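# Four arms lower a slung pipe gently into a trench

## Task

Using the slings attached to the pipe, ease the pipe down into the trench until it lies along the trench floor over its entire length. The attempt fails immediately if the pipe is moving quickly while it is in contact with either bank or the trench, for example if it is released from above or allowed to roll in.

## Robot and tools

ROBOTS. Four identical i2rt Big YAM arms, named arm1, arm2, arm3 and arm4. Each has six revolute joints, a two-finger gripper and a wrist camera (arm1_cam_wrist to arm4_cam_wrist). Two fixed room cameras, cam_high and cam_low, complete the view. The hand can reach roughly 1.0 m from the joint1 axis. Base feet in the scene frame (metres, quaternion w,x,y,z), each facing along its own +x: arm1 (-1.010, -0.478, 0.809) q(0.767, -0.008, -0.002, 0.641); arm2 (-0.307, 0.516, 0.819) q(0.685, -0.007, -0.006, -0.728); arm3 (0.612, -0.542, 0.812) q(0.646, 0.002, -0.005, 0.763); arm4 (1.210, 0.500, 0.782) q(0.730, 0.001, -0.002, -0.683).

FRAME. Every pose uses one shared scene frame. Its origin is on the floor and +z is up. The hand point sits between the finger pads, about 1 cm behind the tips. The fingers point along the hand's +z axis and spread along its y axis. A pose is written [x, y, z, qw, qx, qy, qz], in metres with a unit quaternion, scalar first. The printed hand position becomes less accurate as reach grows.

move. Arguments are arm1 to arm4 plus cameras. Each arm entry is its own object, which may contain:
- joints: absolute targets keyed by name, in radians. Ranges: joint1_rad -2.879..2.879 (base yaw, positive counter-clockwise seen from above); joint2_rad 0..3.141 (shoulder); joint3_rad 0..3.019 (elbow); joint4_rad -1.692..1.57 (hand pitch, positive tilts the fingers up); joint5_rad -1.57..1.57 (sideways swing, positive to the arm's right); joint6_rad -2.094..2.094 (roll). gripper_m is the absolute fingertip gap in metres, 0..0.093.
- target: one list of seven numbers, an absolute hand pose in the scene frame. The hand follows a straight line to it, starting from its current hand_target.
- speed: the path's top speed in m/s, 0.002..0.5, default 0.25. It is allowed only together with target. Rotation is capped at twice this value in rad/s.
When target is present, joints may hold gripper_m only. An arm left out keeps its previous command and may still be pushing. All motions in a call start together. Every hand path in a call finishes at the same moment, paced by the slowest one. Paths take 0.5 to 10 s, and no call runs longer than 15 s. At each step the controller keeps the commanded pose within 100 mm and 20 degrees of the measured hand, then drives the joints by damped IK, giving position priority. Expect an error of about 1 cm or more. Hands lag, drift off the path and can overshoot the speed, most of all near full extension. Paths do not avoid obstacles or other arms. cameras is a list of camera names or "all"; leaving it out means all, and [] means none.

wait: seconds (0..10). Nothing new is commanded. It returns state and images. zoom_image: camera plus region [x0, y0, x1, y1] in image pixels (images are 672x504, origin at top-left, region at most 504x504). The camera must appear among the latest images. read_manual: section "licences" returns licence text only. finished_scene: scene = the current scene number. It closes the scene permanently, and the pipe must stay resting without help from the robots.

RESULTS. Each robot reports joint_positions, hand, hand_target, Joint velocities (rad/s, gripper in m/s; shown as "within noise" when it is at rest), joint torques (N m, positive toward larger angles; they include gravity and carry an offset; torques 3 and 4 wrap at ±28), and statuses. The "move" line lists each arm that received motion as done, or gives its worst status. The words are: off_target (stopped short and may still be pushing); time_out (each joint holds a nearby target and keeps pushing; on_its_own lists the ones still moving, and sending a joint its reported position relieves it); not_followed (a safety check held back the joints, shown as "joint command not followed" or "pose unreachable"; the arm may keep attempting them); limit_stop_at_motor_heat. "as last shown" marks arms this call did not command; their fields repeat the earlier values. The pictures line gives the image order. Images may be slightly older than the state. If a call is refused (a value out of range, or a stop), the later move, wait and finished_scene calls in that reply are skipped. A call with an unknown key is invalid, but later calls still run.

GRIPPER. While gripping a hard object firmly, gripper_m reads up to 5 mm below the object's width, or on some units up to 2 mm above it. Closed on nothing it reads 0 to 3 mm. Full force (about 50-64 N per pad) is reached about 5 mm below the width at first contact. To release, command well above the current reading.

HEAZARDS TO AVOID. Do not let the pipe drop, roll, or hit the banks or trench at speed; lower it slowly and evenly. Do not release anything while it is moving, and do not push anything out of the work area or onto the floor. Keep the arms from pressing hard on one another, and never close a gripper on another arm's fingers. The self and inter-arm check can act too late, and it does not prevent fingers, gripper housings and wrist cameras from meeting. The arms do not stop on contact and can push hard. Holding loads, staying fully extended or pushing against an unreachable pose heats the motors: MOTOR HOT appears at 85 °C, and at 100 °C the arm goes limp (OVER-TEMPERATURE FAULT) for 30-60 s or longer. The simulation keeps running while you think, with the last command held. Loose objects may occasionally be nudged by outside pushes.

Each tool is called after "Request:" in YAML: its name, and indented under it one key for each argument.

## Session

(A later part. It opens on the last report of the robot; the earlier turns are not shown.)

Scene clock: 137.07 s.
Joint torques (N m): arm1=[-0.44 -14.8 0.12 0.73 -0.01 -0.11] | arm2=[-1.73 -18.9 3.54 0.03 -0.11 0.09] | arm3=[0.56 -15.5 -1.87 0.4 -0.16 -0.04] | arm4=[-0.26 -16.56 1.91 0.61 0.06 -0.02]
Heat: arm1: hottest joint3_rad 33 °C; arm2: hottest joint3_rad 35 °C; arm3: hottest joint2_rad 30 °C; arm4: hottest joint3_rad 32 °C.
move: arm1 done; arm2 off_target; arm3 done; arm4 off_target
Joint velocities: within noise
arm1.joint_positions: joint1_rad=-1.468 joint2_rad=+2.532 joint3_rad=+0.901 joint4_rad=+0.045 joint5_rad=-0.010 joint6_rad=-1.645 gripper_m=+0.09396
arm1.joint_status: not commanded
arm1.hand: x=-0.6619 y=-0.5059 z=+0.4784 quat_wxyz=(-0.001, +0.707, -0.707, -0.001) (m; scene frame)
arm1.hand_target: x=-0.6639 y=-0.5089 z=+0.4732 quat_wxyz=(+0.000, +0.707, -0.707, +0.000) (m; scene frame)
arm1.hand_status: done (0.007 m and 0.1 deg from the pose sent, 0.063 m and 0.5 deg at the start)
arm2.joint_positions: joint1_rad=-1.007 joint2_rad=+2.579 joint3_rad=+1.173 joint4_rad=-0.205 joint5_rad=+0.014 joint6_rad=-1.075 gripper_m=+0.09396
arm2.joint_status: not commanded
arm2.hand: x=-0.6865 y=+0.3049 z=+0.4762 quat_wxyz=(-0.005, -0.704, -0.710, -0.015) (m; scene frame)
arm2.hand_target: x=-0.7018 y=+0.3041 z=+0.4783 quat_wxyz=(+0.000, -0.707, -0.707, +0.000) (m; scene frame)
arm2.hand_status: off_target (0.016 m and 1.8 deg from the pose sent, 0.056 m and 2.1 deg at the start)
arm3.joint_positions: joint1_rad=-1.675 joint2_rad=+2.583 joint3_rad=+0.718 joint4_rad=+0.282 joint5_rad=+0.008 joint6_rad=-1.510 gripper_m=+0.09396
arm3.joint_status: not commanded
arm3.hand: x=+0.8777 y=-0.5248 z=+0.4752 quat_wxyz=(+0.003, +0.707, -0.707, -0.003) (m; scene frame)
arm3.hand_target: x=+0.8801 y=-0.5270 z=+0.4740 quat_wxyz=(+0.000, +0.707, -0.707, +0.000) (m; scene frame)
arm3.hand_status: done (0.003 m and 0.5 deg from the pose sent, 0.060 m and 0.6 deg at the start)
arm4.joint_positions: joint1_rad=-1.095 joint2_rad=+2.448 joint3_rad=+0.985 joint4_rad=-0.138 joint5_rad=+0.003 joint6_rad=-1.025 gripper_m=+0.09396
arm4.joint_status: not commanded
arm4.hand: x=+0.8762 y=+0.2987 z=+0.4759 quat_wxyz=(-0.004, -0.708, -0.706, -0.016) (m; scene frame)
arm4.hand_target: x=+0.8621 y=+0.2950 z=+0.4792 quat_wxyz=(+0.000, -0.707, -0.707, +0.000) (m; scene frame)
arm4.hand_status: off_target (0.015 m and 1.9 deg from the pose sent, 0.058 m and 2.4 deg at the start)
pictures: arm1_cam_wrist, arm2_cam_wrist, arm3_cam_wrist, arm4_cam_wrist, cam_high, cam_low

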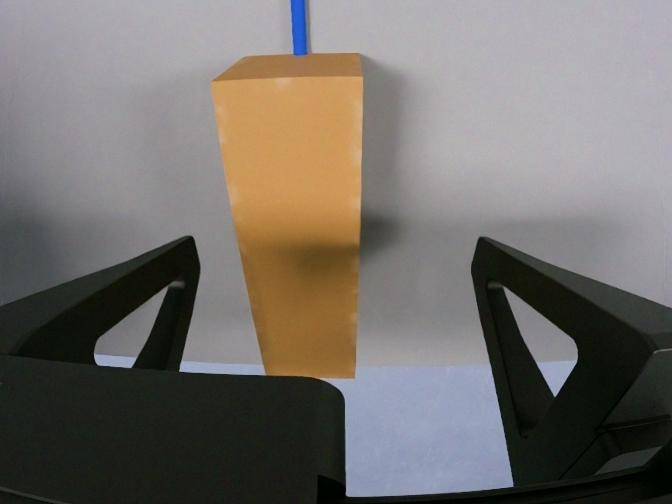

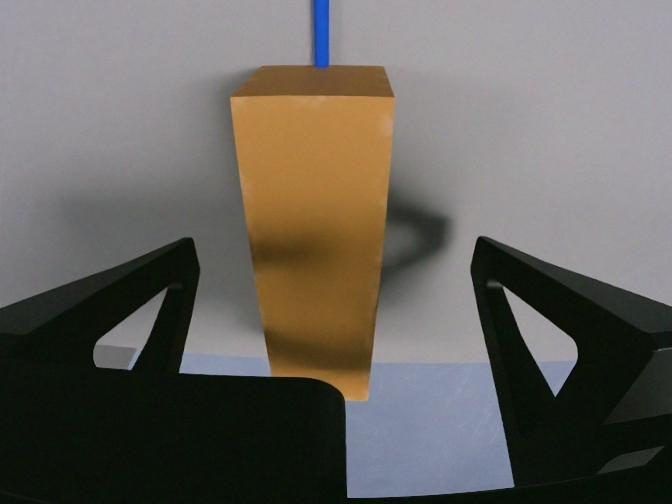

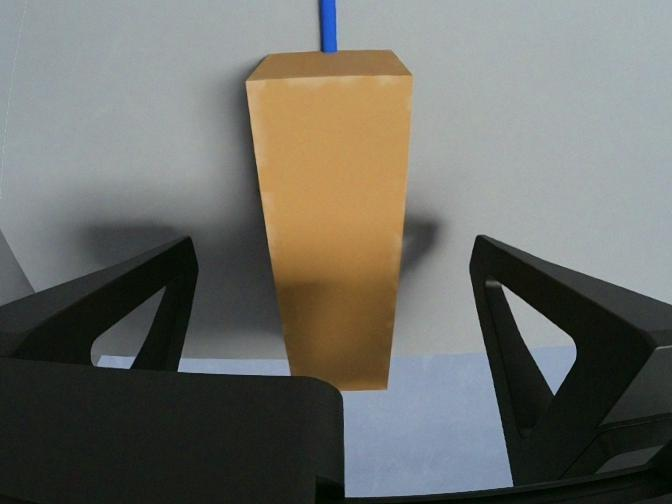

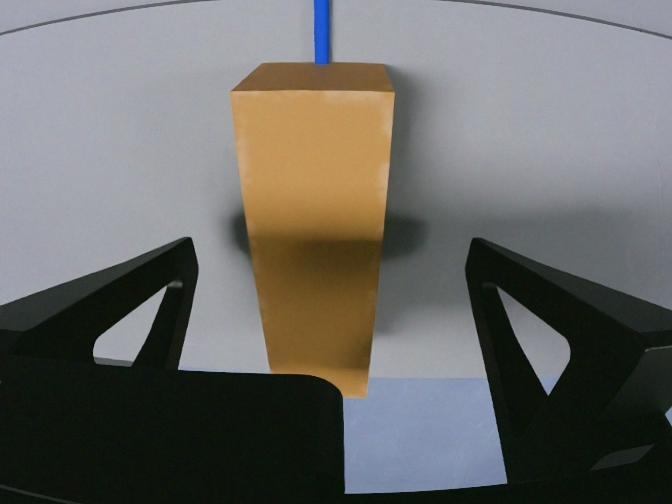

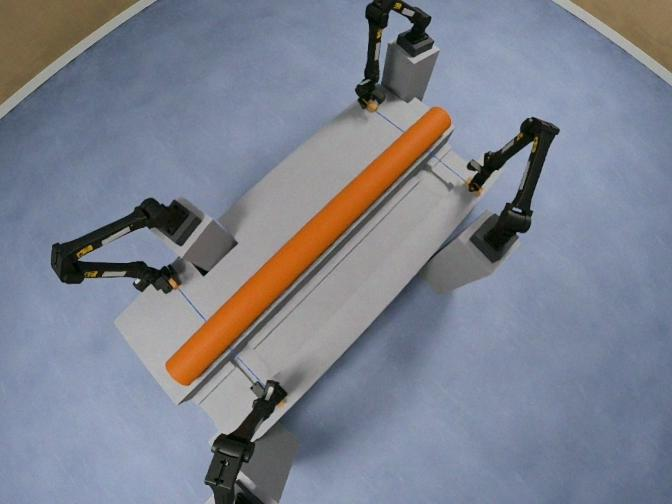

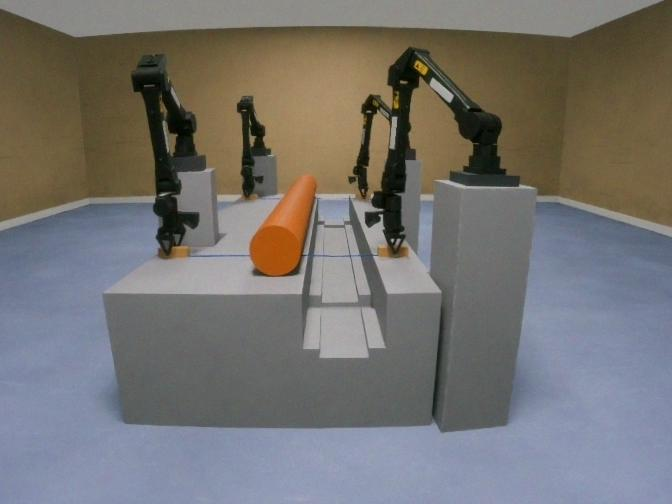

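Request:
move:
  arm1: {"target": [-0.677, -0.509, 0.469, 0, 0.7071, -0.7071, 0], "speed": 0.08}
  arm2: {"target": [-0.696, 0.304, 0.475, 0, 0.7071, 0.7071, 0], "speed": 0.08}
  arm3: {"target": [0.882, -0.527, 0.472, 0, 0.7071, -0.7071, 0], "speed": 0.08}
  arm4: {"target": [0.869, 0.297, 0.476, 0, 0.7071, 0.7071, 0], "speed": 0.08}
  cameras: []

Request:
move:
  arm1: {"joints": {"gripper_m": 0.025}}
  arm2: {"joints": {"gripper_m": 0.025}}
  arm3: {"joints": {"gripper_m": 0.025}}
  arm4: {"joints": {"gripper_m": 0.025}}

Scene clock: 147.83 s.
Joint torques (N m): arm1=[-0.62 -13.57 -0.72 1.07 0.01 -0.07] | arm2=[-1.26 -18.37 2.58 -0.02 -0.12 0.13] | arm3=[0.56 -15.21 -1.78 0.27 -0.16 -0.06] | arm4=[-0.03 -15.97 0.79 0.7 0.07 0.05]
Heat: arm1: hottest joint3_rad 32 °C; arm2: hottest joint3_rad 34 °C; arm3: hottest joint2_rad 30 °C; arm4: hottest joint3_rad 32 °C.
move: arm1 off_target; arm2 done; arm3 done; arm4 done
Joint velocities: within noise
arm1.joint_positions: joint1_rad=-1.470 joint2_rad=+2.533 joint3_rad=+0.885 joint4_rad=+0.084 joint5_rad=-0.010 joint6_rad=-1.648 gripper_m=+0.09396
arm1.joint_status: not commanded
arm1.hand: x=-0.6632 y=-0.5064 z=+0.4785 quat_wxyz=(-0.008, +0.707, -0.707, +0.007) (m; scene frame)
arm1.hand_target: x=-0.6770 y=-0.5087 z=+0.4695 quat_wxyz=(+0.000, +0.707, -0.707, +0.000) (m; scene frame)
arm1.hand_status: off_target (0.017 m and 1.2 deg from the pose sent, 0.018 m and 0.1 deg at the start)
arm2.joint_positions: joint1_rad=-1.007 joint2_rad=+2.579 joint3_rad=+1.173 joint4_rad=-0.190 joint5_rad=+0.014 joint6_rad=-1.076 gripper_m=+0.09396
arm2.joint_status: not commanded
arm2.hand: x=-0.6898 y=+0.3031 z=+0.4761 quat_wxyz=(-0.002, -0.704, -0.710, -0.007) (m; scene frame)
arm2.hand_target: x=-0.6959 y=+0.3040 z=+0.4751 quat_wxyz=(+0.000, -0.707, -0.707, +0.000) (m; scene frame)
arm2.hand_status: done (0.006 m and 1.0 deg from the pose sent, 0.010 m and 1.8 deg at the start)
arm3.joint_positions: joint1_rad=-1.675 joint2_rad=+2.583 joint3_rad=+0.725 joint4_rad=+0.283 joint5_rad=+0.008 joint6_rad=-1.511 gripper_m=+0.09396
arm3.joint_status: not commanded
arm3.hand: x=+0.8825 y=-0.5245 z=+0.4743 quat_wxyz=(+0.000, +0.708, -0.707, -0.001) (m; scene frame)
arm3.hand_target: x=+0.8819 y=-0.5270 z=+0.4721 quat_wxyz=(+0.000, +0.707, -0.707, +0.000) (m; scene frame)
arm3.hand_status: done (0.003 m and 0.1 deg from the pose sent, 0.006 m and 0.5 deg at the start)
arm4.joint_positions: joint1_rad=-1.095 joint2_rad=+2.448 joint3_rad=+0.985 joint4_rad=-0.117 joint5_rad=+0.003 joint6_rad=-1.026 gripper_m=+0.09396
arm4.joint_status: not commanded
arm4.hand: x=+0.8718 y=+0.2961 z=+0.4758 quat_wxyz=(-0.002, -0.708, -0.706, -0.006) (m; scene frame)
arm4.hand_target: x=+0.8690 y=+0.2970 z=+0.4760 quat_wxyz=(+0.000, -0.707, -0.707, +0.000) (m; scene frame)
arm4.hand_status: done (0.003 m and 0.7 deg from the pose sent, 0.007 m and 1.9 deg at the start)
pictures: none
No camera images: "cameras" was empty.

Scene clock: 148.50 s.
Joint torques (N m): arm1=[-0.97 -13.63 -0.66 0.94 -0.02 -0.05] | arm2=[-1.14 -18.43 2.59 -0.03 -0.12 0.12] | arm3=[0.62 -15.33 -1.8 0.25 -0.17 -0.05] | arm4=[-0.09 -15.91 0.81 0.58 0.05 0.06]
Heat: arm1: hottest joint3_rad 32 °C; arm2: hottest joint3_rad 34 °C; arm3: hottest joint2_rad 30 °C; arm4: hottest joint3_rad 31 °C.
move: arm1 off_target; arm2 off_target; arm3 off_target; arm4 off_target
Joint velocities: within noise
arm1.joint_positions: joint1_rad=-1.470 joint2_rad=+2.533 joint3_rad=+0.882 joint4_rad=+0.084 joint5_rad=-0.010 joint6_rad=-1.648 gripper_m=+0.03370
arm1.joint_status: gripper_m off_target (ended at +0.03373, target +0.02500)
arm1.hand: x=-0.6645 y=-0.5063 z=+0.4785 quat_wxyz=(-0.007, +0.707, -0.707, +0.007) (m; scene frame)
arm1.hand_target: x=-0.6771 y=-0.5087 z=+0.4696 quat_wxyz=(+0.000, +0.707, -0.707, +0.000) (m; scene frame)
arm1.hand_status: not commanded
arm2.joint_positions: joint1_rad=-1.007 joint2_rad=+2.579 joint3_rad=+1.173 joint4_rad=-0.188 joint5_rad=+0.014 joint6_rad=-1.076 gripper_m=+0.03466
arm2.joint_status: gripper_m off_target (ended at +0.03469, target +0.02500)
arm2.hand: x=-0.6903 y=+0.3028 z=+0.4761 quat_wxyz=(-0.002, -0.704, -0.710, -0.006) (m; scene frame)
arm2.hand_target: x=-0.6959 y=+0.3040 z=+0.4751 quat_wxyz=(+0.000, -0.707, -0.707, +0.000) (m; scene frame)
arm2.hand_status: not commanded
arm3.joint_positions: joint1_rad=-1.675 joint2_rad=+2.583 joint3_rad=+0.725 joint4_rad=+0.283 joint5_rad=+0.008 joint6_rad=-1.512 gripper_m=+0.03502
arm3.joint_status: gripper_m off_target (ended at +0.03505, target +0.02500)
arm3.hand: x=+0.8825 y=-0.5245 z=+0.4743 quat_wxyz=(+0.000, +0.708, -0.706, -0.001) (m; scene frame)
arm3.hand_target: x=+0.8819 y=-0.5270 z=+0.4721 quat_wxyz=(+0.000, +0.707, -0.707, +0.000) (m; scene frame)
arm3.hand_status: not commanded
arm4.joint_positions: joint1_rad=-1.095 joint2_rad=+2.448 joint3_rad=+0.985 joint4_rad=-0.115 joint5_rad=+0.003 joint6_rad=-1.026 gripper_m=+0.03506
arm4.joint_status: gripper_m off_target (ended at +0.03508, target +0.02500)
arm4.hand: x=+0.8714 y=+0.2958 z=+0.4758 quat_wxyz=(-0.002, -0.708, -0.706, -0.004) (m; scene frame)
arm4.hand_target: x=+0.8690 y=+0.2969 z=+0.4760 quat_wxyz=(+0.000, -0.707, -0.707, +0.000) (m; scene frame)
arm4.hand_status: not commanded
pictures: arm1_cam_wrist, arm2_cam_wrist, arm3_cam_wrist, arm4_cam_wrist, cam_high, cam_low

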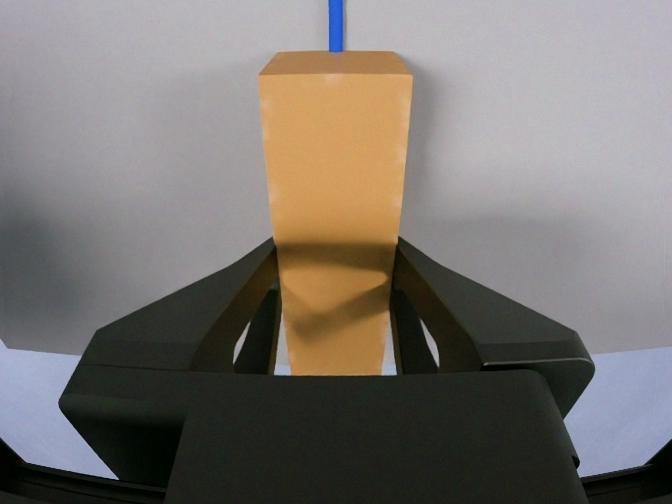

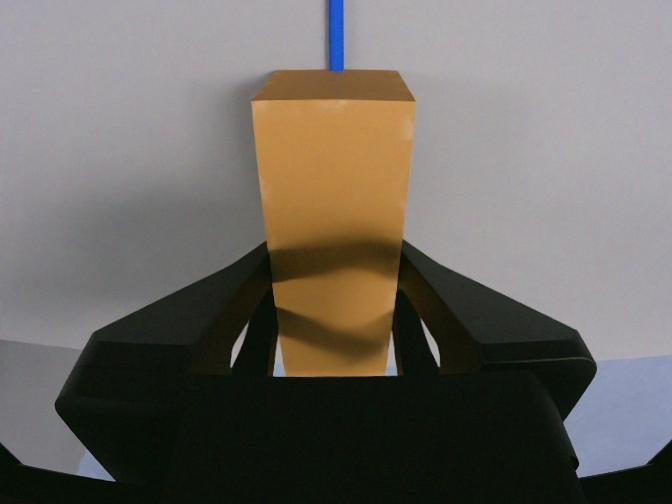

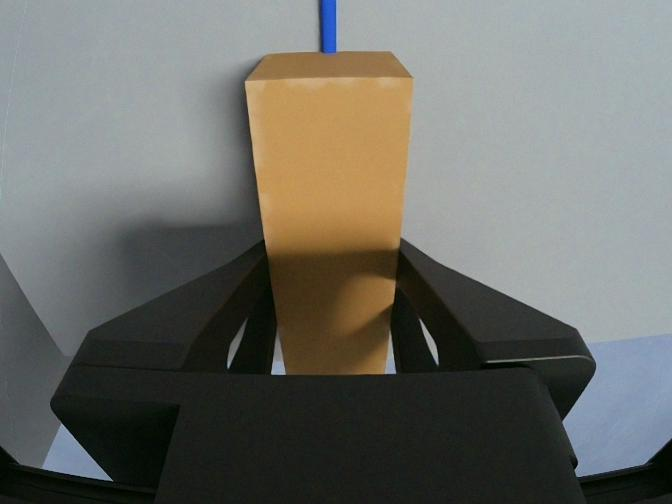

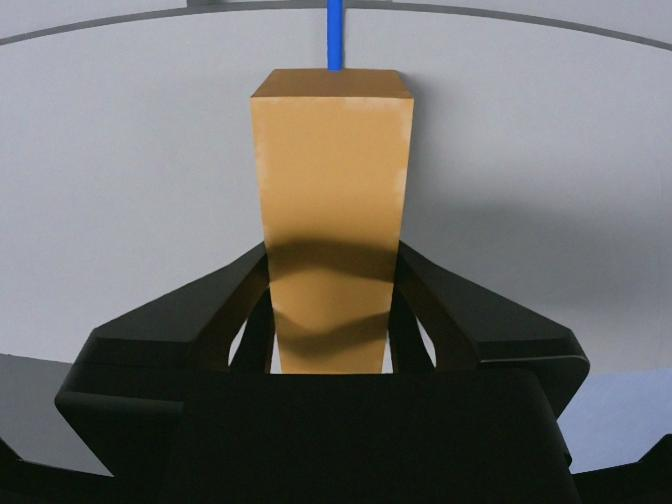

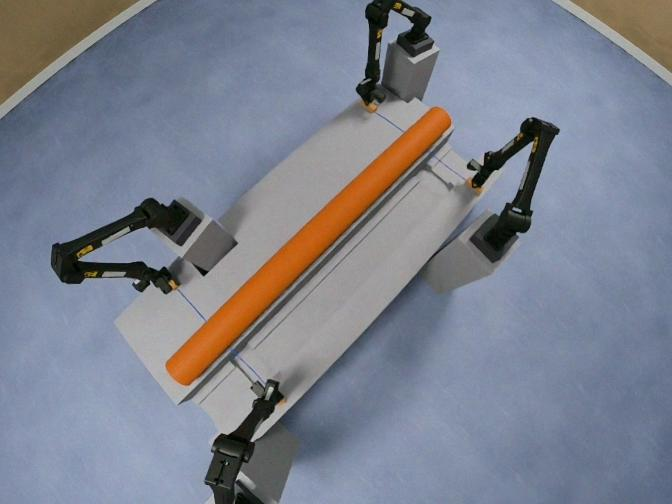

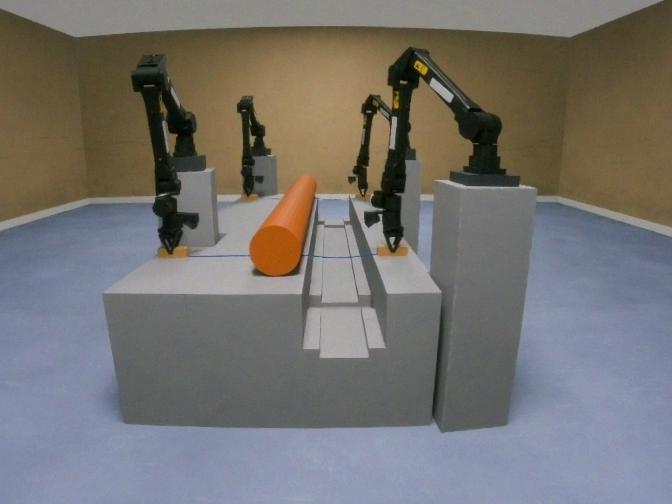

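Request:
move:
  arm1: {"target": [-0.667, -0.455, 0.64, 0, 0.7071, -0.7071, 0], "speed": 0.1}
  arm2: {"target": [-0.693, 0.245, 0.64, 0, 0.7071, 0.7071, 0], "speed": 0.1}
  arm3: {"target": [0.8825, -0.465, 0.64, 0, 0.7071, -0.7071, 0], "speed": 0.1}
  arm4: {"target": [0.871, 0.235, 0.64, 0, 0.7071, 0.7071, 0], "speed": 0.1}

Scene clock: 170.13 s.
Joint torques (N m): arm1=[0.32 -14.86 2.06 0.32 -0.09 0.11] | arm2=[0.32 -19.31 4.72 -0.85 -0.17 0.22] | arm3=[1.73 -14.1 0.92 -0.32 -0.21 0.09] | arm4=[0.91 -16.97 4.29 -0.24 0.07 0.31]
Heat: arm1: hottest joint2_rad 32 °C; arm2: hottest joint3_rad 32 °C; arm3: hottest joint2_rad 31 °C; arm4: hottest joint3_rad 31 °C.
move: arm1 done; arm2 done; arm3 done; arm4 off_target
Joint velocities: within noise
arm1.joint_positions: joint1_rad=-1.331 joint2_rad=+2.032 joint3_rad=+0.712 joint4_rad=-0.259 joint5_rad=-0.010 joint6_rad=-1.511 gripper_m=+0.03370
arm1.joint_status: not commanded
arm1.hand: x=-0.6644 y=-0.4572 z=+0.6369 quat_wxyz=(-0.002, +0.708, -0.706, +0.002) (m; scene frame)
arm1.hand_target: x=-0.6670 y=-0.4550 z=+0.6399 quat_wxyz=(+0.000, +0.707, -0.707, +0.000) (m; scene frame)
arm1.hand_status: done (0.005 m and 0.4 deg from the pose sent, 0.170 m and 1.1 deg at the start)
arm2.joint_positions: joint1_rad=-0.909 joint2_rad=+2.199 joint3_rad=+1.100 joint4_rad=-0.479 joint5_rad=+0.014 joint6_rad=-0.965 gripper_m=+0.03466
arm2.joint_status: not commanded
arm2.hand: x=-0.6978 y=+0.2490 z=+0.6356 quat_wxyz=(+0.001, -0.709, -0.705, +0.002) (m; scene frame)
arm2.hand_target: x=-0.6932 y=+0.2450 z=+0.6400 quat_wxyz=(+0.000, -0.707, -0.707, +0.000) (m; scene frame)
arm2.hand_status: done (0.008 m and 0.4 deg from the pose sent, 0.174 m and 0.9 deg at the start)
arm3.joint_positions: joint1_rad=-1.462 joint2_rad=+1.986 joint3_rad=+0.535 joint4_rad=-0.122 joint5_rad=+0.008 joint6_rad=-1.298 gripper_m=+0.03502
arm3.joint_status: not commanded
arm3.hand: x=+0.8839 y=-0.4664 z=+0.6380 quat_wxyz=(-0.001, +0.707, -0.707, +0.000) (m; scene frame)
arm3.hand_target: x=+0.8826 y=-0.4650 z=+0.6399 quat_wxyz=(+0.000, +0.707, -0.707, +0.000) (m; scene frame)
arm3.hand_status: done (0.003 m and 0.2 deg from the pose sent, 0.176 m and 0.2 deg at the start)
arm4.joint_positions: joint1_rad=-0.980 joint2_rad=+2.045 joint3_rad=+0.938 joint4_rad=-0.480 joint5_rad=+0.003 joint6_rad=-0.920 gripper_m=+0.03506
arm4.joint_status: not commanded
arm4.hand: x=+0.8754 y=+0.2426 z=+0.6299 quat_wxyz=(-0.002, -0.705, -0.709, -0.009) (m; scene frame)
arm4.hand_target: x=+0.8711 y=+0.2350 z=+0.6398 quat_wxyz=(+0.000, -0.707, -0.707, +0.000) (m; scene frame)
arm4.hand_status: off_target (0.013 m and 1.1 deg from the pose sent, 0.175 m and 0.6 deg at the start)
pictures: arm1_cam_wrist, arm2_cam_wrist, arm3_cam_wrist, arm4_cam_wrist, cam_high, cam_low

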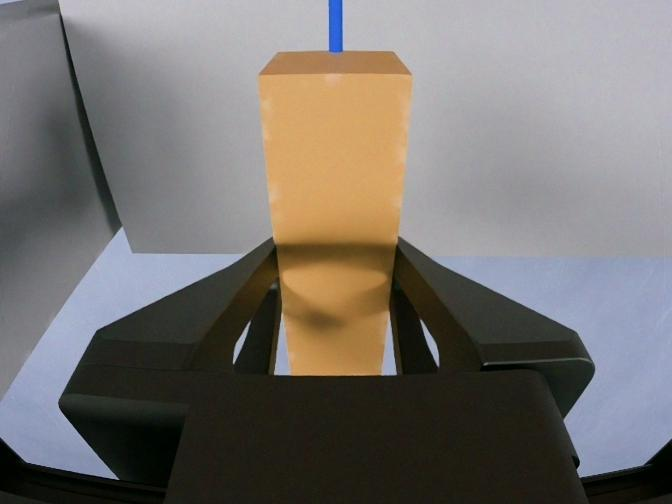

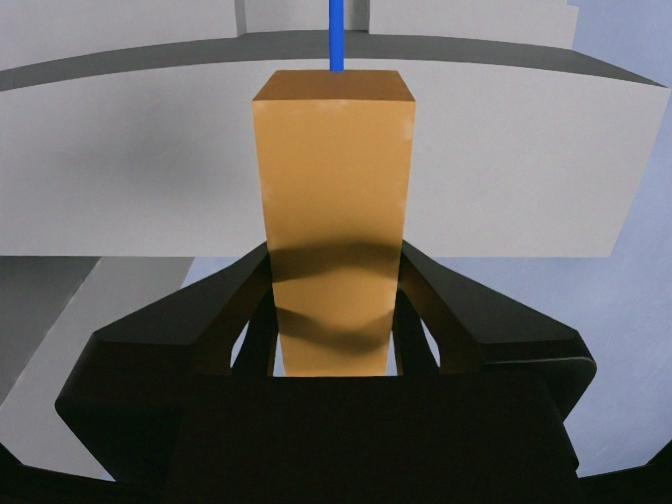

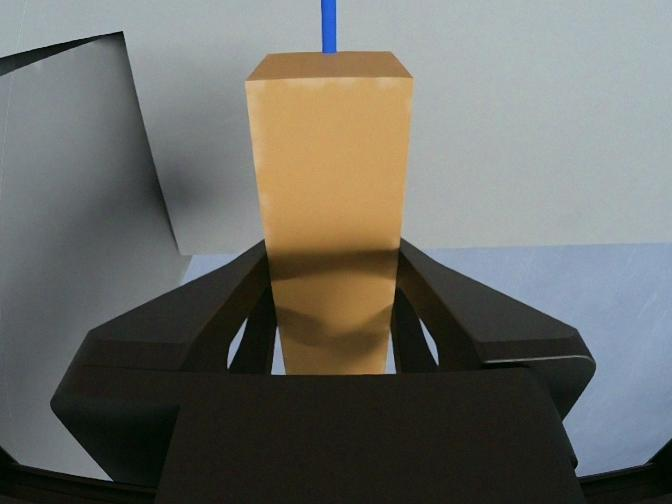

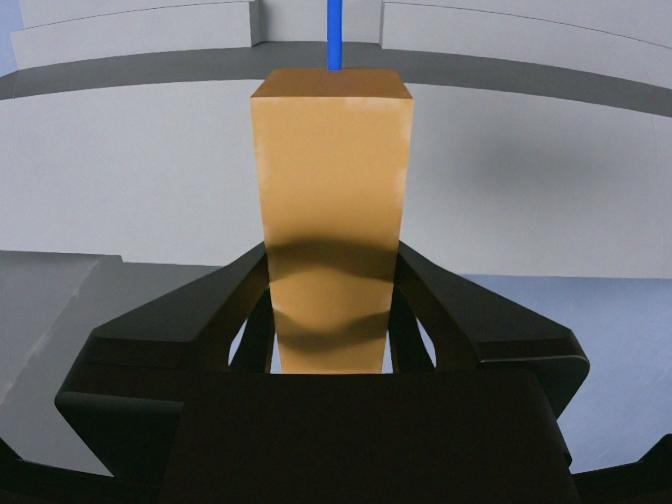

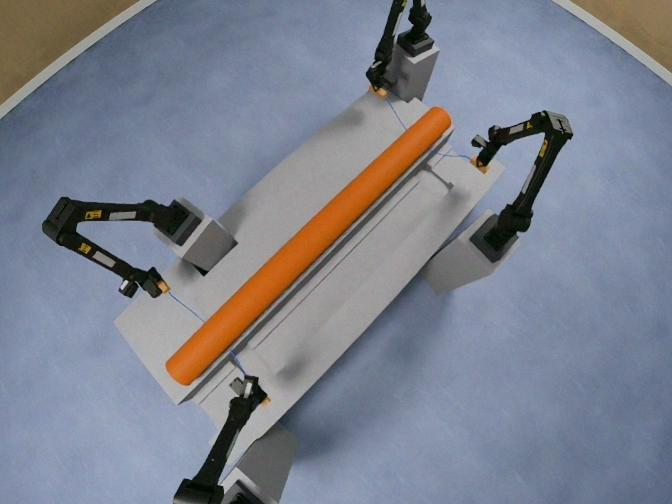

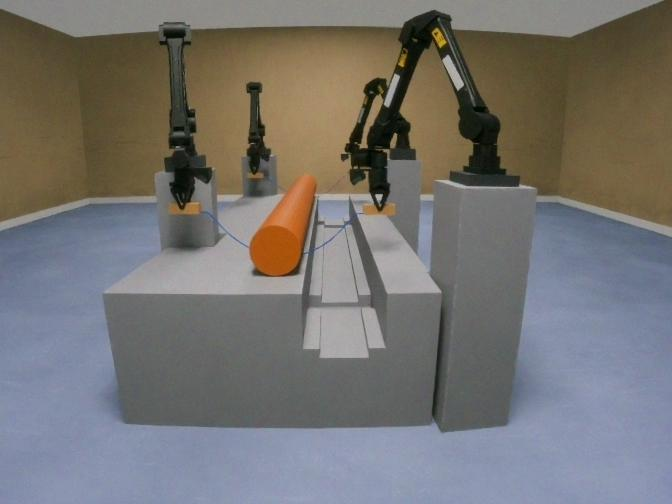

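Request:
move:
  arm1: {"target": [-0.667, -0.435, 0.71, 0, 0.7071, -0.7071, 0], "speed": 0.08}
  arm2: {"target": [-0.690, 0.212, 0.71, 0, 0.7071, 0.7071, 0], "speed": 0.08}
  arm3: {"target": [0.8815, -0.44, 0.71, 0, 0.7071, -0.7071, 0], "speed": 0.08}
  arm4: {"target": [0.868, 0.203, 0.715, 0, 0.7071, 0.7071, 0], "speed": 0.08}
  cameras: ["cam_low", "cam_high"]

Scene clock: 175.10 s.
Joint torques (N m): arm1=[-2.61 -16.5 3.77 -0.34 0.82 -0.04] | arm2=[-0.67 -20.48 8.76 -1.36 0.09 0.13] | arm3=[-0.26 -15.33 3.3 -1.06 0.5 0.04] | arm4=[-0.15 -18.84 7.02 -0.96 0.23 0.22]
Heat: arm1: hottest joint2_rad 32 °C; arm2: hottest joint3_rad 32 °C; arm3: hottest joint2_rad 31 °C; arm4: hottest joint3_rad 31 °C.
move: arm1 off_target; arm2 off_target; arm3 off_target; arm4 off_target
Joint velocities: within noise
arm1.joint_positions: joint1_rad=-1.240 joint2_rad=+1.853 joint3_rad=+0.701 joint4_rad=-0.453 joint5_rad=-0.032 joint6_rad=-1.447 gripper_m=+0.03370
arm1.joint_status: not commanded
arm1.hand: x=-0.6742 y=-0.4226 z=+0.6935 quat_wxyz=(+0.003, +0.717, -0.697, -0.015) (m; scene frame)
arm1.hand_target: x=-0.6673 y=-0.4347 z=+0.7089 quat_wxyz=(+0.000, +0.707, -0.707, +0.000) (m; scene frame)
arm1.hand_status: off_target (0.022 m and 2.4 deg from the pose sent, 0.076 m and 0.4 deg at the start)
arm2.joint_positions: joint1_rad=-0.836 joint2_rad=+2.083 joint3_rad=+1.106 joint4_rad=-0.640 joint5_rad=+0.006 joint6_rad=-0.903 gripper_m=+0.03466
arm2.joint_status: not commanded
arm2.hand: x=-0.6745 y=+0.2225 z=+0.6900 quat_wxyz=(-0.005, -0.705, -0.709, -0.017) (m; scene frame)
arm2.hand_target: x=-0.6897 y=+0.2123 z=+0.7100 quat_wxyz=(+0.000, -0.707, -0.707, +0.000) (m; scene frame)
arm2.hand_status: off_target (0.027 m and 2.1 deg from the pose sent, 0.084 m and 0.4 deg at the start)
arm3.joint_positions: joint1_rad=-1.352 joint2_rad=+1.753 joint3_rad=+0.528 joint4_rad=-0.370 joint5_rad=-0.008 joint6_rad=-1.206 gripper_m=+0.03500
arm3.joint_status: not commanded
arm3.hand: x=+0.8725 y=-0.4350 z=+0.6992 quat_wxyz=(+0.005, +0.714, -0.700, -0.011) (m; scene frame)
arm3.hand_target: x=+0.8813 y=-0.4399 z=+0.7094 quat_wxyz=(+0.000, +0.707, -0.707, +0.000) (m; scene frame)
arm3.hand_status: off_target (0.015 m and 1.8 deg from the pose sent, 0.077 m and 0.2 deg at the start)
arm4.joint_positions: joint1_rad=-0.911 joint2_rad=+1.928 joint3_rad=+0.990 joint4_rad=-0.675 joint5_rad=-0.001 joint6_rad=-0.863 gripper_m=+0.03506
arm4.joint_status: not commanded
arm4.hand: x=+0.8856 y=+0.2122 z=+0.6892 quat_wxyz=(-0.004, -0.701, -0.713, -0.022) (m; scene frame)
arm4.hand_target: x=+0.8685 y=+0.2034 z=+0.7146 quat_wxyz=(+0.000, -0.707, -0.707, +0.000) (m; scene frame)
arm4.hand_status: off_target (0.033 m and 2.7 deg from the pose sent, 0.094 m and 1.1 deg at the start)
pictures: cam_high, cam_low

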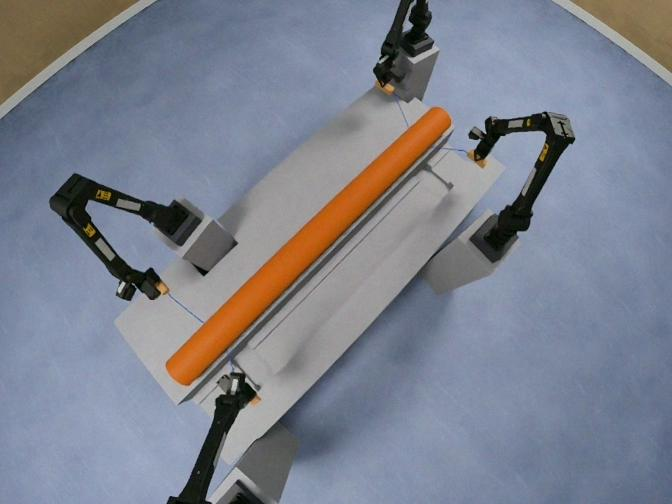

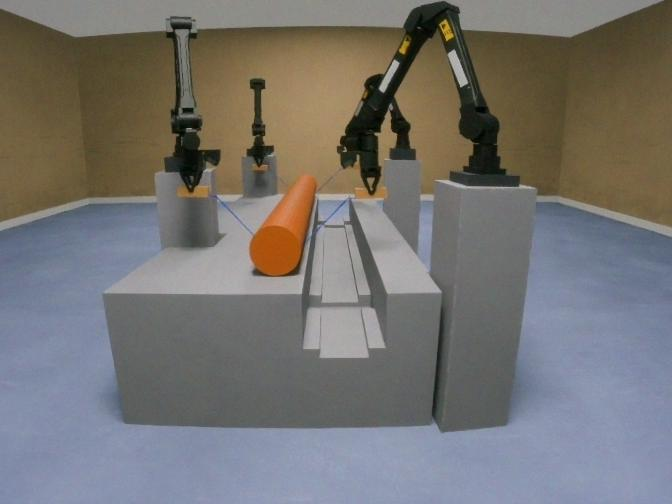

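Request:
move:
  arm1: {"target": [-0.664, -0.428, 0.755, 0, 0.7071, -0.7071, 0], "speed": 0.05}
  arm2: {"target": [-0.694, 0.198, 0.757, 0, 0.7071, 0.7071, 0], "speed": 0.05}
  arm3: {"target": [0.8815, -0.428, 0.755, 0, 0.7071, -0.7071, 0], "speed": 0.05}
  arm4: {"target": [0.865, 0.192, 0.765, 0, 0.7071, 0.7071, 0], "speed": 0.05}
  cameras: ["cam_low", "cam_high"]

Scene clock: 179.83 s.
Joint torques (N m): arm1=[-3.14 -17.26 6.12 -1.17 1.37 -0.08] | arm2=[-2.37 -24.82 8.79 -2.78 0.61 0.06] | arm3=[-1.14 -16.09 4.98 -1.8 1.05 0] | arm4=[-1.44 -22.65 7.57 -2.29 0.6 0.12]
Heat: arm1: hottest joint2_rad 32 °C; arm2: hottest joint2_rad 32 °C; arm3: hottest joint2_rad 31 °C; arm4: hottest joint3_rad 31 °C.
move: arm1 off_target; arm2 off_target; arm3 off_target; arm4 off_target
Joint velocities: within noise
arm1.joint_positions: joint1_rad=-1.213 joint2_rad=+1.748 joint3_rad=+0.701 joint4_rad=-0.581 joint5_rad=-0.045 joint6_rad=-1.420 gripper_m=+0.03370
arm1.joint_status: not commanded
arm1.hand: x=-0.6835 y=-0.4124 z=+0.7279 quat_wxyz=(+0.009, +0.716, -0.697, -0.027) (m; scene frame)
arm1.hand_target: x=-0.6649 y=-0.4275 z=+0.7531 quat_wxyz=(+0.000, +0.707, -0.708, +0.000) (m; scene frame)
arm1.hand_status: off_target (0.037 m and 3.6 deg from the pose sent, 0.063 m and 2.4 deg at the start)
arm2.joint_positions: joint1_rad=-0.794 joint2_rad=+2.057 joint3_rad=+1.159 joint4_rad=-0.721 joint5_rad=-0.006 joint6_rad=-0.874 gripper_m=+0.03461
arm2.joint_status: not commanded
arm2.hand: x=-0.6729 y=+0.1958 z=+0.7149 quat_wxyz=(-0.010, -0.700, -0.714, -0.017) (m; scene frame)
arm2.hand_target: x=-0.6931 y=+0.1982 z=+0.7549 quat_wxyz=(+0.000, -0.707, -0.707, +0.000) (m; scene frame)
arm2.hand_status: off_target (0.047 m and 2.5 deg from the pose sent, 0.074 m and 2.1 deg at the start)
arm3.joint_positions: joint1_rad=-1.300 joint2_rad=+1.627 joint3_rad=+0.547 joint4_rad=-0.525 joint5_rad=-0.022 joint6_rad=-1.160 gripper_m=+0.03495
arm3.joint_status: not commanded
arm3.hand: x=+0.8671 y=-0.4192 z=+0.7362 quat_wxyz=(+0.008, +0.716, -0.698, -0.018) (m; scene frame)
arm3.hand_target: x=+0.8810 y=-0.4276 z=+0.7534 quat_wxyz=(+0.000, +0.707, -0.707, +0.000) (m; scene frame)
arm3.hand_status: off_target (0.025 m and 2.7 deg from the pose sent, 0.057 m and 1.8 deg at the start)
arm4.joint_positions: joint1_rad=-0.878 joint2_rad=+1.892 joint3_rad=+1.043 joint4_rad=-0.768 joint5_rad=-0.010 joint6_rad=-0.838 gripper_m=+0.03500
arm4.joint_status: not commanded
arm4.hand: x=+0.8868 y=+0.1914 z=+0.7175 quat_wxyz=(-0.009, -0.698, -0.716, -0.024) (m; scene frame)
arm4.hand_target: x=+0.8662 y=+0.1923 z=+0.7621 quat_wxyz=(+0.000, -0.707, -0.707, +0.000) (m; scene frame)
arm4.hand_status: off_target (0.052 m and 3.2 deg from the pose sent, 0.081 m and 2.7 deg at the start)
pictures: cam_high, cam_low

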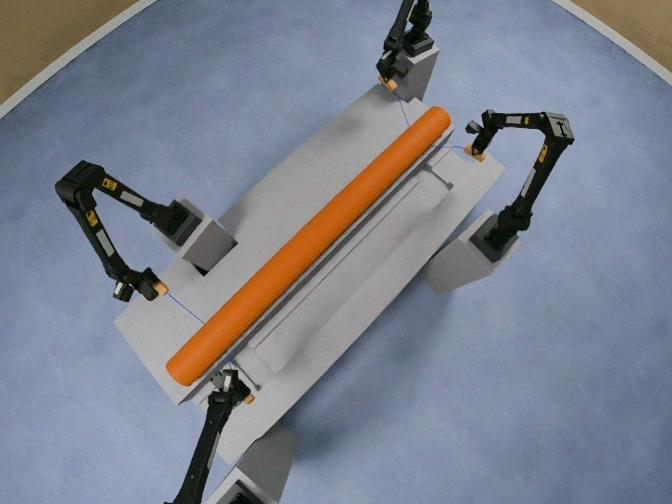

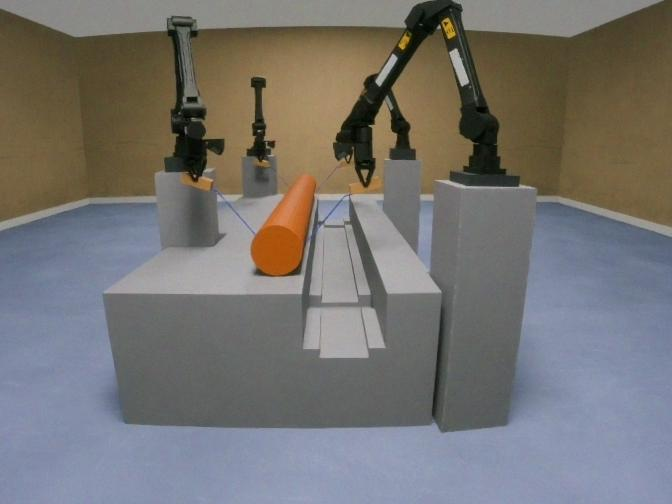

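Request:
move:
  arm1: {"target": [-0.654, -0.442, 0.80, 0, 0.7071, -0.7071, 0], "speed": 0.04}
  arm2: {"target": [-0.705, 0.195, 0.818, 0, 0.7071, 0.7071, 0], "speed": 0.04}
  arm3: {"target": [0.888, -0.438, 0.79, 0, 0.7071, -0.7071, 0], "speed": 0.04}
  arm4: {"target": [0.855, 0.190, 0.828, 0, 0.7071, 0.7071, 0], "speed": 0.04}
  cameras: ["cam_low", "cam_high"]

Scene clock: 186.90 s.
Joint torques (N m): arm1=[-4.95 -17.32 9.01 -1.24 1.65 -0.3] | arm2=[-3.49 -26.75 10.5 -3.64 0.9 -0.01] | arm3=[-3.14 -16.32 6.65 -2.18 1.36 -0.2] | arm4=[-2.55 -25.11 9.07 -3.28 0.87 0.03]
Heat: arm1: hottest joint2_rad 32 °C; arm2: hottest joint2_rad 33 °C; arm3: hottest joint2_rad 31 °C; arm4: hottest joint3_rad 31 °C.
move: arm1 off_target; arm2 off_target; arm3 off_target; arm4 off_target
Joint velocities: within noise
arm1.joint_positions: joint1_rad=-1.228 joint2_rad=+1.659 joint3_rad=+0.722 joint4_rad=-0.720 joint5_rad=-0.048 joint6_rad=-1.438 gripper_m=+0.03370
arm1.joint_status: not commanded
arm1.hand: x=-0.6876 y=-0.4173 z=+0.7618 quat_wxyz=(+0.019, +0.717, -0.696, -0.037) (m; scene frame)
arm1.hand_target: x=-0.6564 y=-0.4411 z=+0.7976 quat_wxyz=(+0.001, +0.706, -0.708, +0.001) (m; scene frame)
arm1.hand_status: off_target (0.057 m and 5.0 deg from the pose sent, 0.083 m and 3.6 deg at the start)
arm2.joint_positions: joint1_rad=-0.786 joint2_rad=+1.994 joint3_rad=+1.215 joint4_rad=-0.847 joint5_rad=-0.012 joint6_rad=-0.872 gripper_m=+0.03459
arm2.joint_status: not commanded
arm2.hand: x=-0.6790 y=+0.1847 z=+0.7599 quat_wxyz=(-0.013, -0.698, -0.715, -0.020) (m; scene frame)
arm2.hand_target: x=-0.7034 y=+0.1951 z=+0.8142 quat_wxyz=(+0.001, -0.707, -0.707, +0.001) (m; scene frame)
arm2.hand_status: off_target (0.065 m and 3.1 deg from the pose sent, 0.108 m and 2.5 deg at the start)
arm3.joint_positions: joint1_rad=-1.309 joint2_rad=+1.536 joint3_rad=+0.563 joint4_rad=-0.648 joint5_rad=-0.027 joint6_rad=-1.177 gripper_m=+0.03495
arm3.joint_status: not commanded
arm3.hand: x=+0.8649 y=-0.4224 z=+0.7641 quat_wxyz=(+0.013, +0.718, -0.695, -0.024) (m; scene frame)
arm3.hand_target: x=+0.8867 y=-0.4371 z=+0.7873 quat_wxyz=(+0.001, +0.707, -0.707, +0.001) (m; scene frame)
arm3.hand_status: off_target (0.038 m and 3.7 deg from the pose sent, 0.061 m and 2.7 deg at the start)
arm4.joint_positions: joint1_rad=-0.870 joint2_rad=+1.834 joint3_rad=+1.110 joint4_rad=-0.902 joint5_rad=-0.017 joint6_rad=-0.835 gripper_m=+0.03498
arm4.joint_status: not commanded
arm4.hand: x=+0.8813 y=+0.1797 z=+0.7613 quat_wxyz=(-0.012, -0.696, -0.717, -0.028) (m; scene frame)
arm4.hand_target: x=+0.8573 y=+0.1900 z=+0.8224 quat_wxyz=(+0.001, -0.707, -0.707, +0.001) (m; scene frame)
arm4.hand_status: off_target (0.072 m and 3.9 deg from the pose sent, 0.115 m and 3.2 deg at the start)
pictures: cam_high, cam_low

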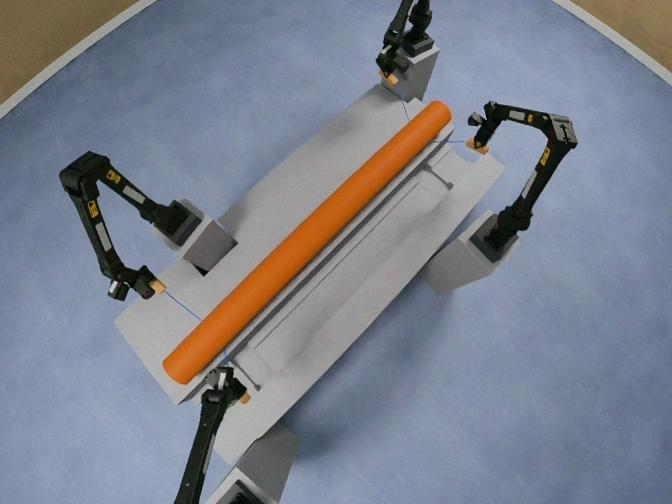

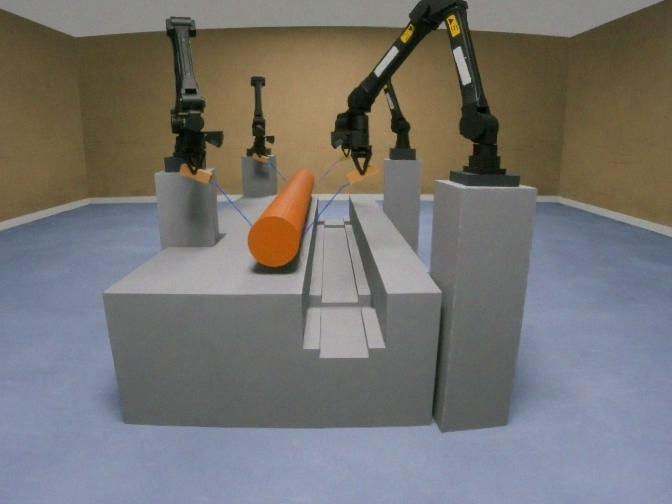

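Request:
move:
  arm1: {"target": [-0.650, -0.332, 0.81, 0, 0.7071, -0.7071, 0], "speed": 0.06}
  arm2: {"target": [-0.705, 0.305, 0.828, 0, 0.7071, 0.7071, 0], "speed": 0.06}
  arm3: {"target": [0.890, -0.326, 0.80, 0, 0.7071, -0.7071, 0], "speed": 0.06}
  arm4: {"target": [0.855, 0.302, 0.838, 0, 0.7071, 0.7071, 0], "speed": 0.06}
  cameras: ["cam_low", "cam_high"]

Scene clock: 198.00 s.
Joint torques (N m): arm1=[-3.96 -15.15 9.73 -1.36 1.37 0.04] | arm2=[-5.95 -23.71 7.32 -2.09 1.11 -0.14] | arm3=[-1.61 -17.2 6.98 -2.43 1.19 0] | arm4=[-3.96 -22.01 6.71 -2.36 1.09 -0.15]
Heat: arm1: hottest joint2_rad 33 °C; arm2: hottest joint2_rad 34 °C; arm3: hottest joint2_rad 31 °C; arm4: hottest joint3_rad 31 °C.
move: arm1 off_target; arm2 off_target; arm3 off_target; arm4 off_target
Joint velocities: within noise
arm1.joint_positions: joint1_rad=-0.967 joint2_rad=+1.659 joint3_rad=+0.821 joint4_rad=-0.770 joint5_rad=-0.048 joint6_rad=-1.186 gripper_m=+0.03370
arm1.joint_status: not commanded
arm1.hand: x=-0.6769 y=-0.3190 z=+0.7842 quat_wxyz=(+0.007, +0.721, -0.693, -0.021) (m; scene frame)
arm1.hand_target: x=-0.6514 y=-0.3320 z=+0.8094 quat_wxyz=(-0.001, +0.707, -0.707, +0.000) (m; scene frame)
arm1.hand_status: off_target (0.039 m and 3.4 deg from the pose sent, 0.105 m and 5.1 deg at the start)
arm2.joint_positions: joint1_rad=-0.941 joint2_rad=+1.842 joint3_rad=+1.064 joint4_rad=-0.848 joint5_rad=-0.012 joint6_rad=-1.048 gripper_m=+0.03459
arm2.joint_status: not commanded
arm2.hand: x=-0.6831 y=+0.2733 z=+0.7877 quat_wxyz=(-0.018, -0.690, -0.723, -0.018) (m; scene frame)
arm2.hand_target: x=-0.7029 y=+0.3036 z=+0.8241 quat_wxyz=(+0.001, -0.707, -0.707, -0.001) (m; scene frame)
arm2.hand_status: off_target (0.056 m and 3.9 deg from the pose sent, 0.141 m and 3.1 deg at the start)
arm3.joint_positions: joint1_rad=-1.034 joint2_rad=+1.620 joint3_rad=+0.734 joint4_rad=-0.704 joint5_rad=-0.026 joint6_rad=-0.904 gripper_m=+0.03494
arm3.joint_status: not commanded
arm3.hand: x=+0.8731 y=-0.3158 z=+0.7790 quat_wxyz=(+0.003, +0.719, -0.694, -0.016) (m; scene frame)
arm3.hand_target: x=+0.8892 y=-0.3257 z=+0.7988 quat_wxyz=(+0.000, +0.707, -0.707, +0.000) (m; scene frame)
arm3.hand_status: off_target (0.029 m and 2.8 deg from the pose sent, 0.106 m and 3.6 deg at the start)
arm4.joint_positions: joint1_rad=-1.055 joint2_rad=+1.669 joint3_rad=+0.966 joint4_rad=-0.912 joint5_rad=-0.023 joint6_rad=-1.024 gripper_m=+0.03498
arm4.joint_status: not commanded
arm4.hand: x=+0.8714 y=+0.2733 z=+0.7891 quat_wxyz=(-0.018, -0.694, -0.719, -0.020) (m; scene frame)
arm4.hand_target: x=+0.8567 y=+0.3000 z=+0.8324 quat_wxyz=(+0.001, -0.708, -0.707, +0.000) (m; scene frame)
arm4.hand_status: off_target (0.059 m and 3.7 deg from the pose sent, 0.147 m and 3.9 deg at the start)
pictures: cam_high, cam_low

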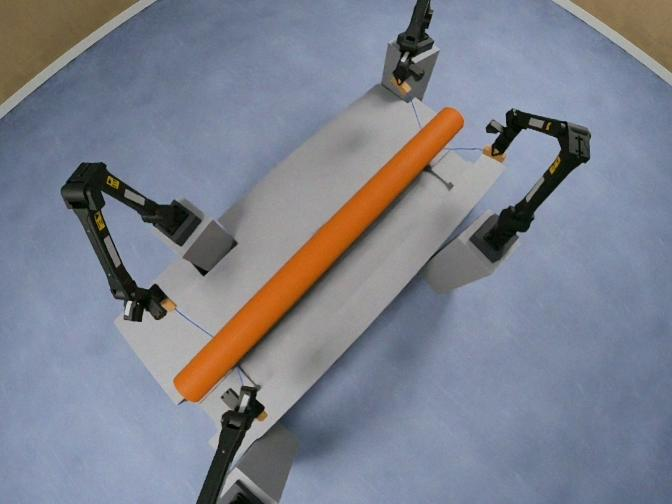

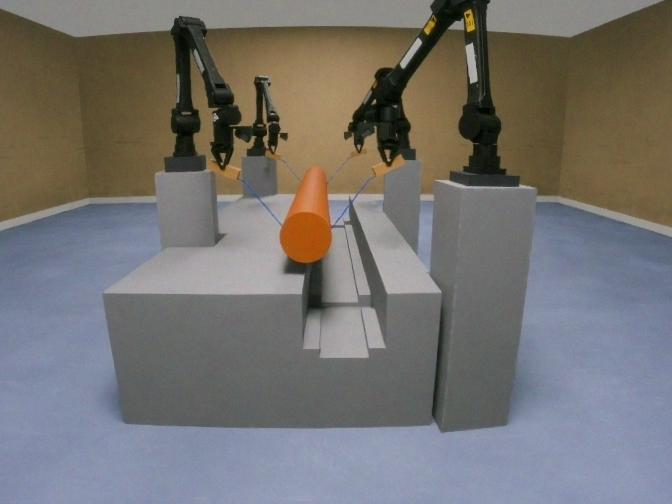

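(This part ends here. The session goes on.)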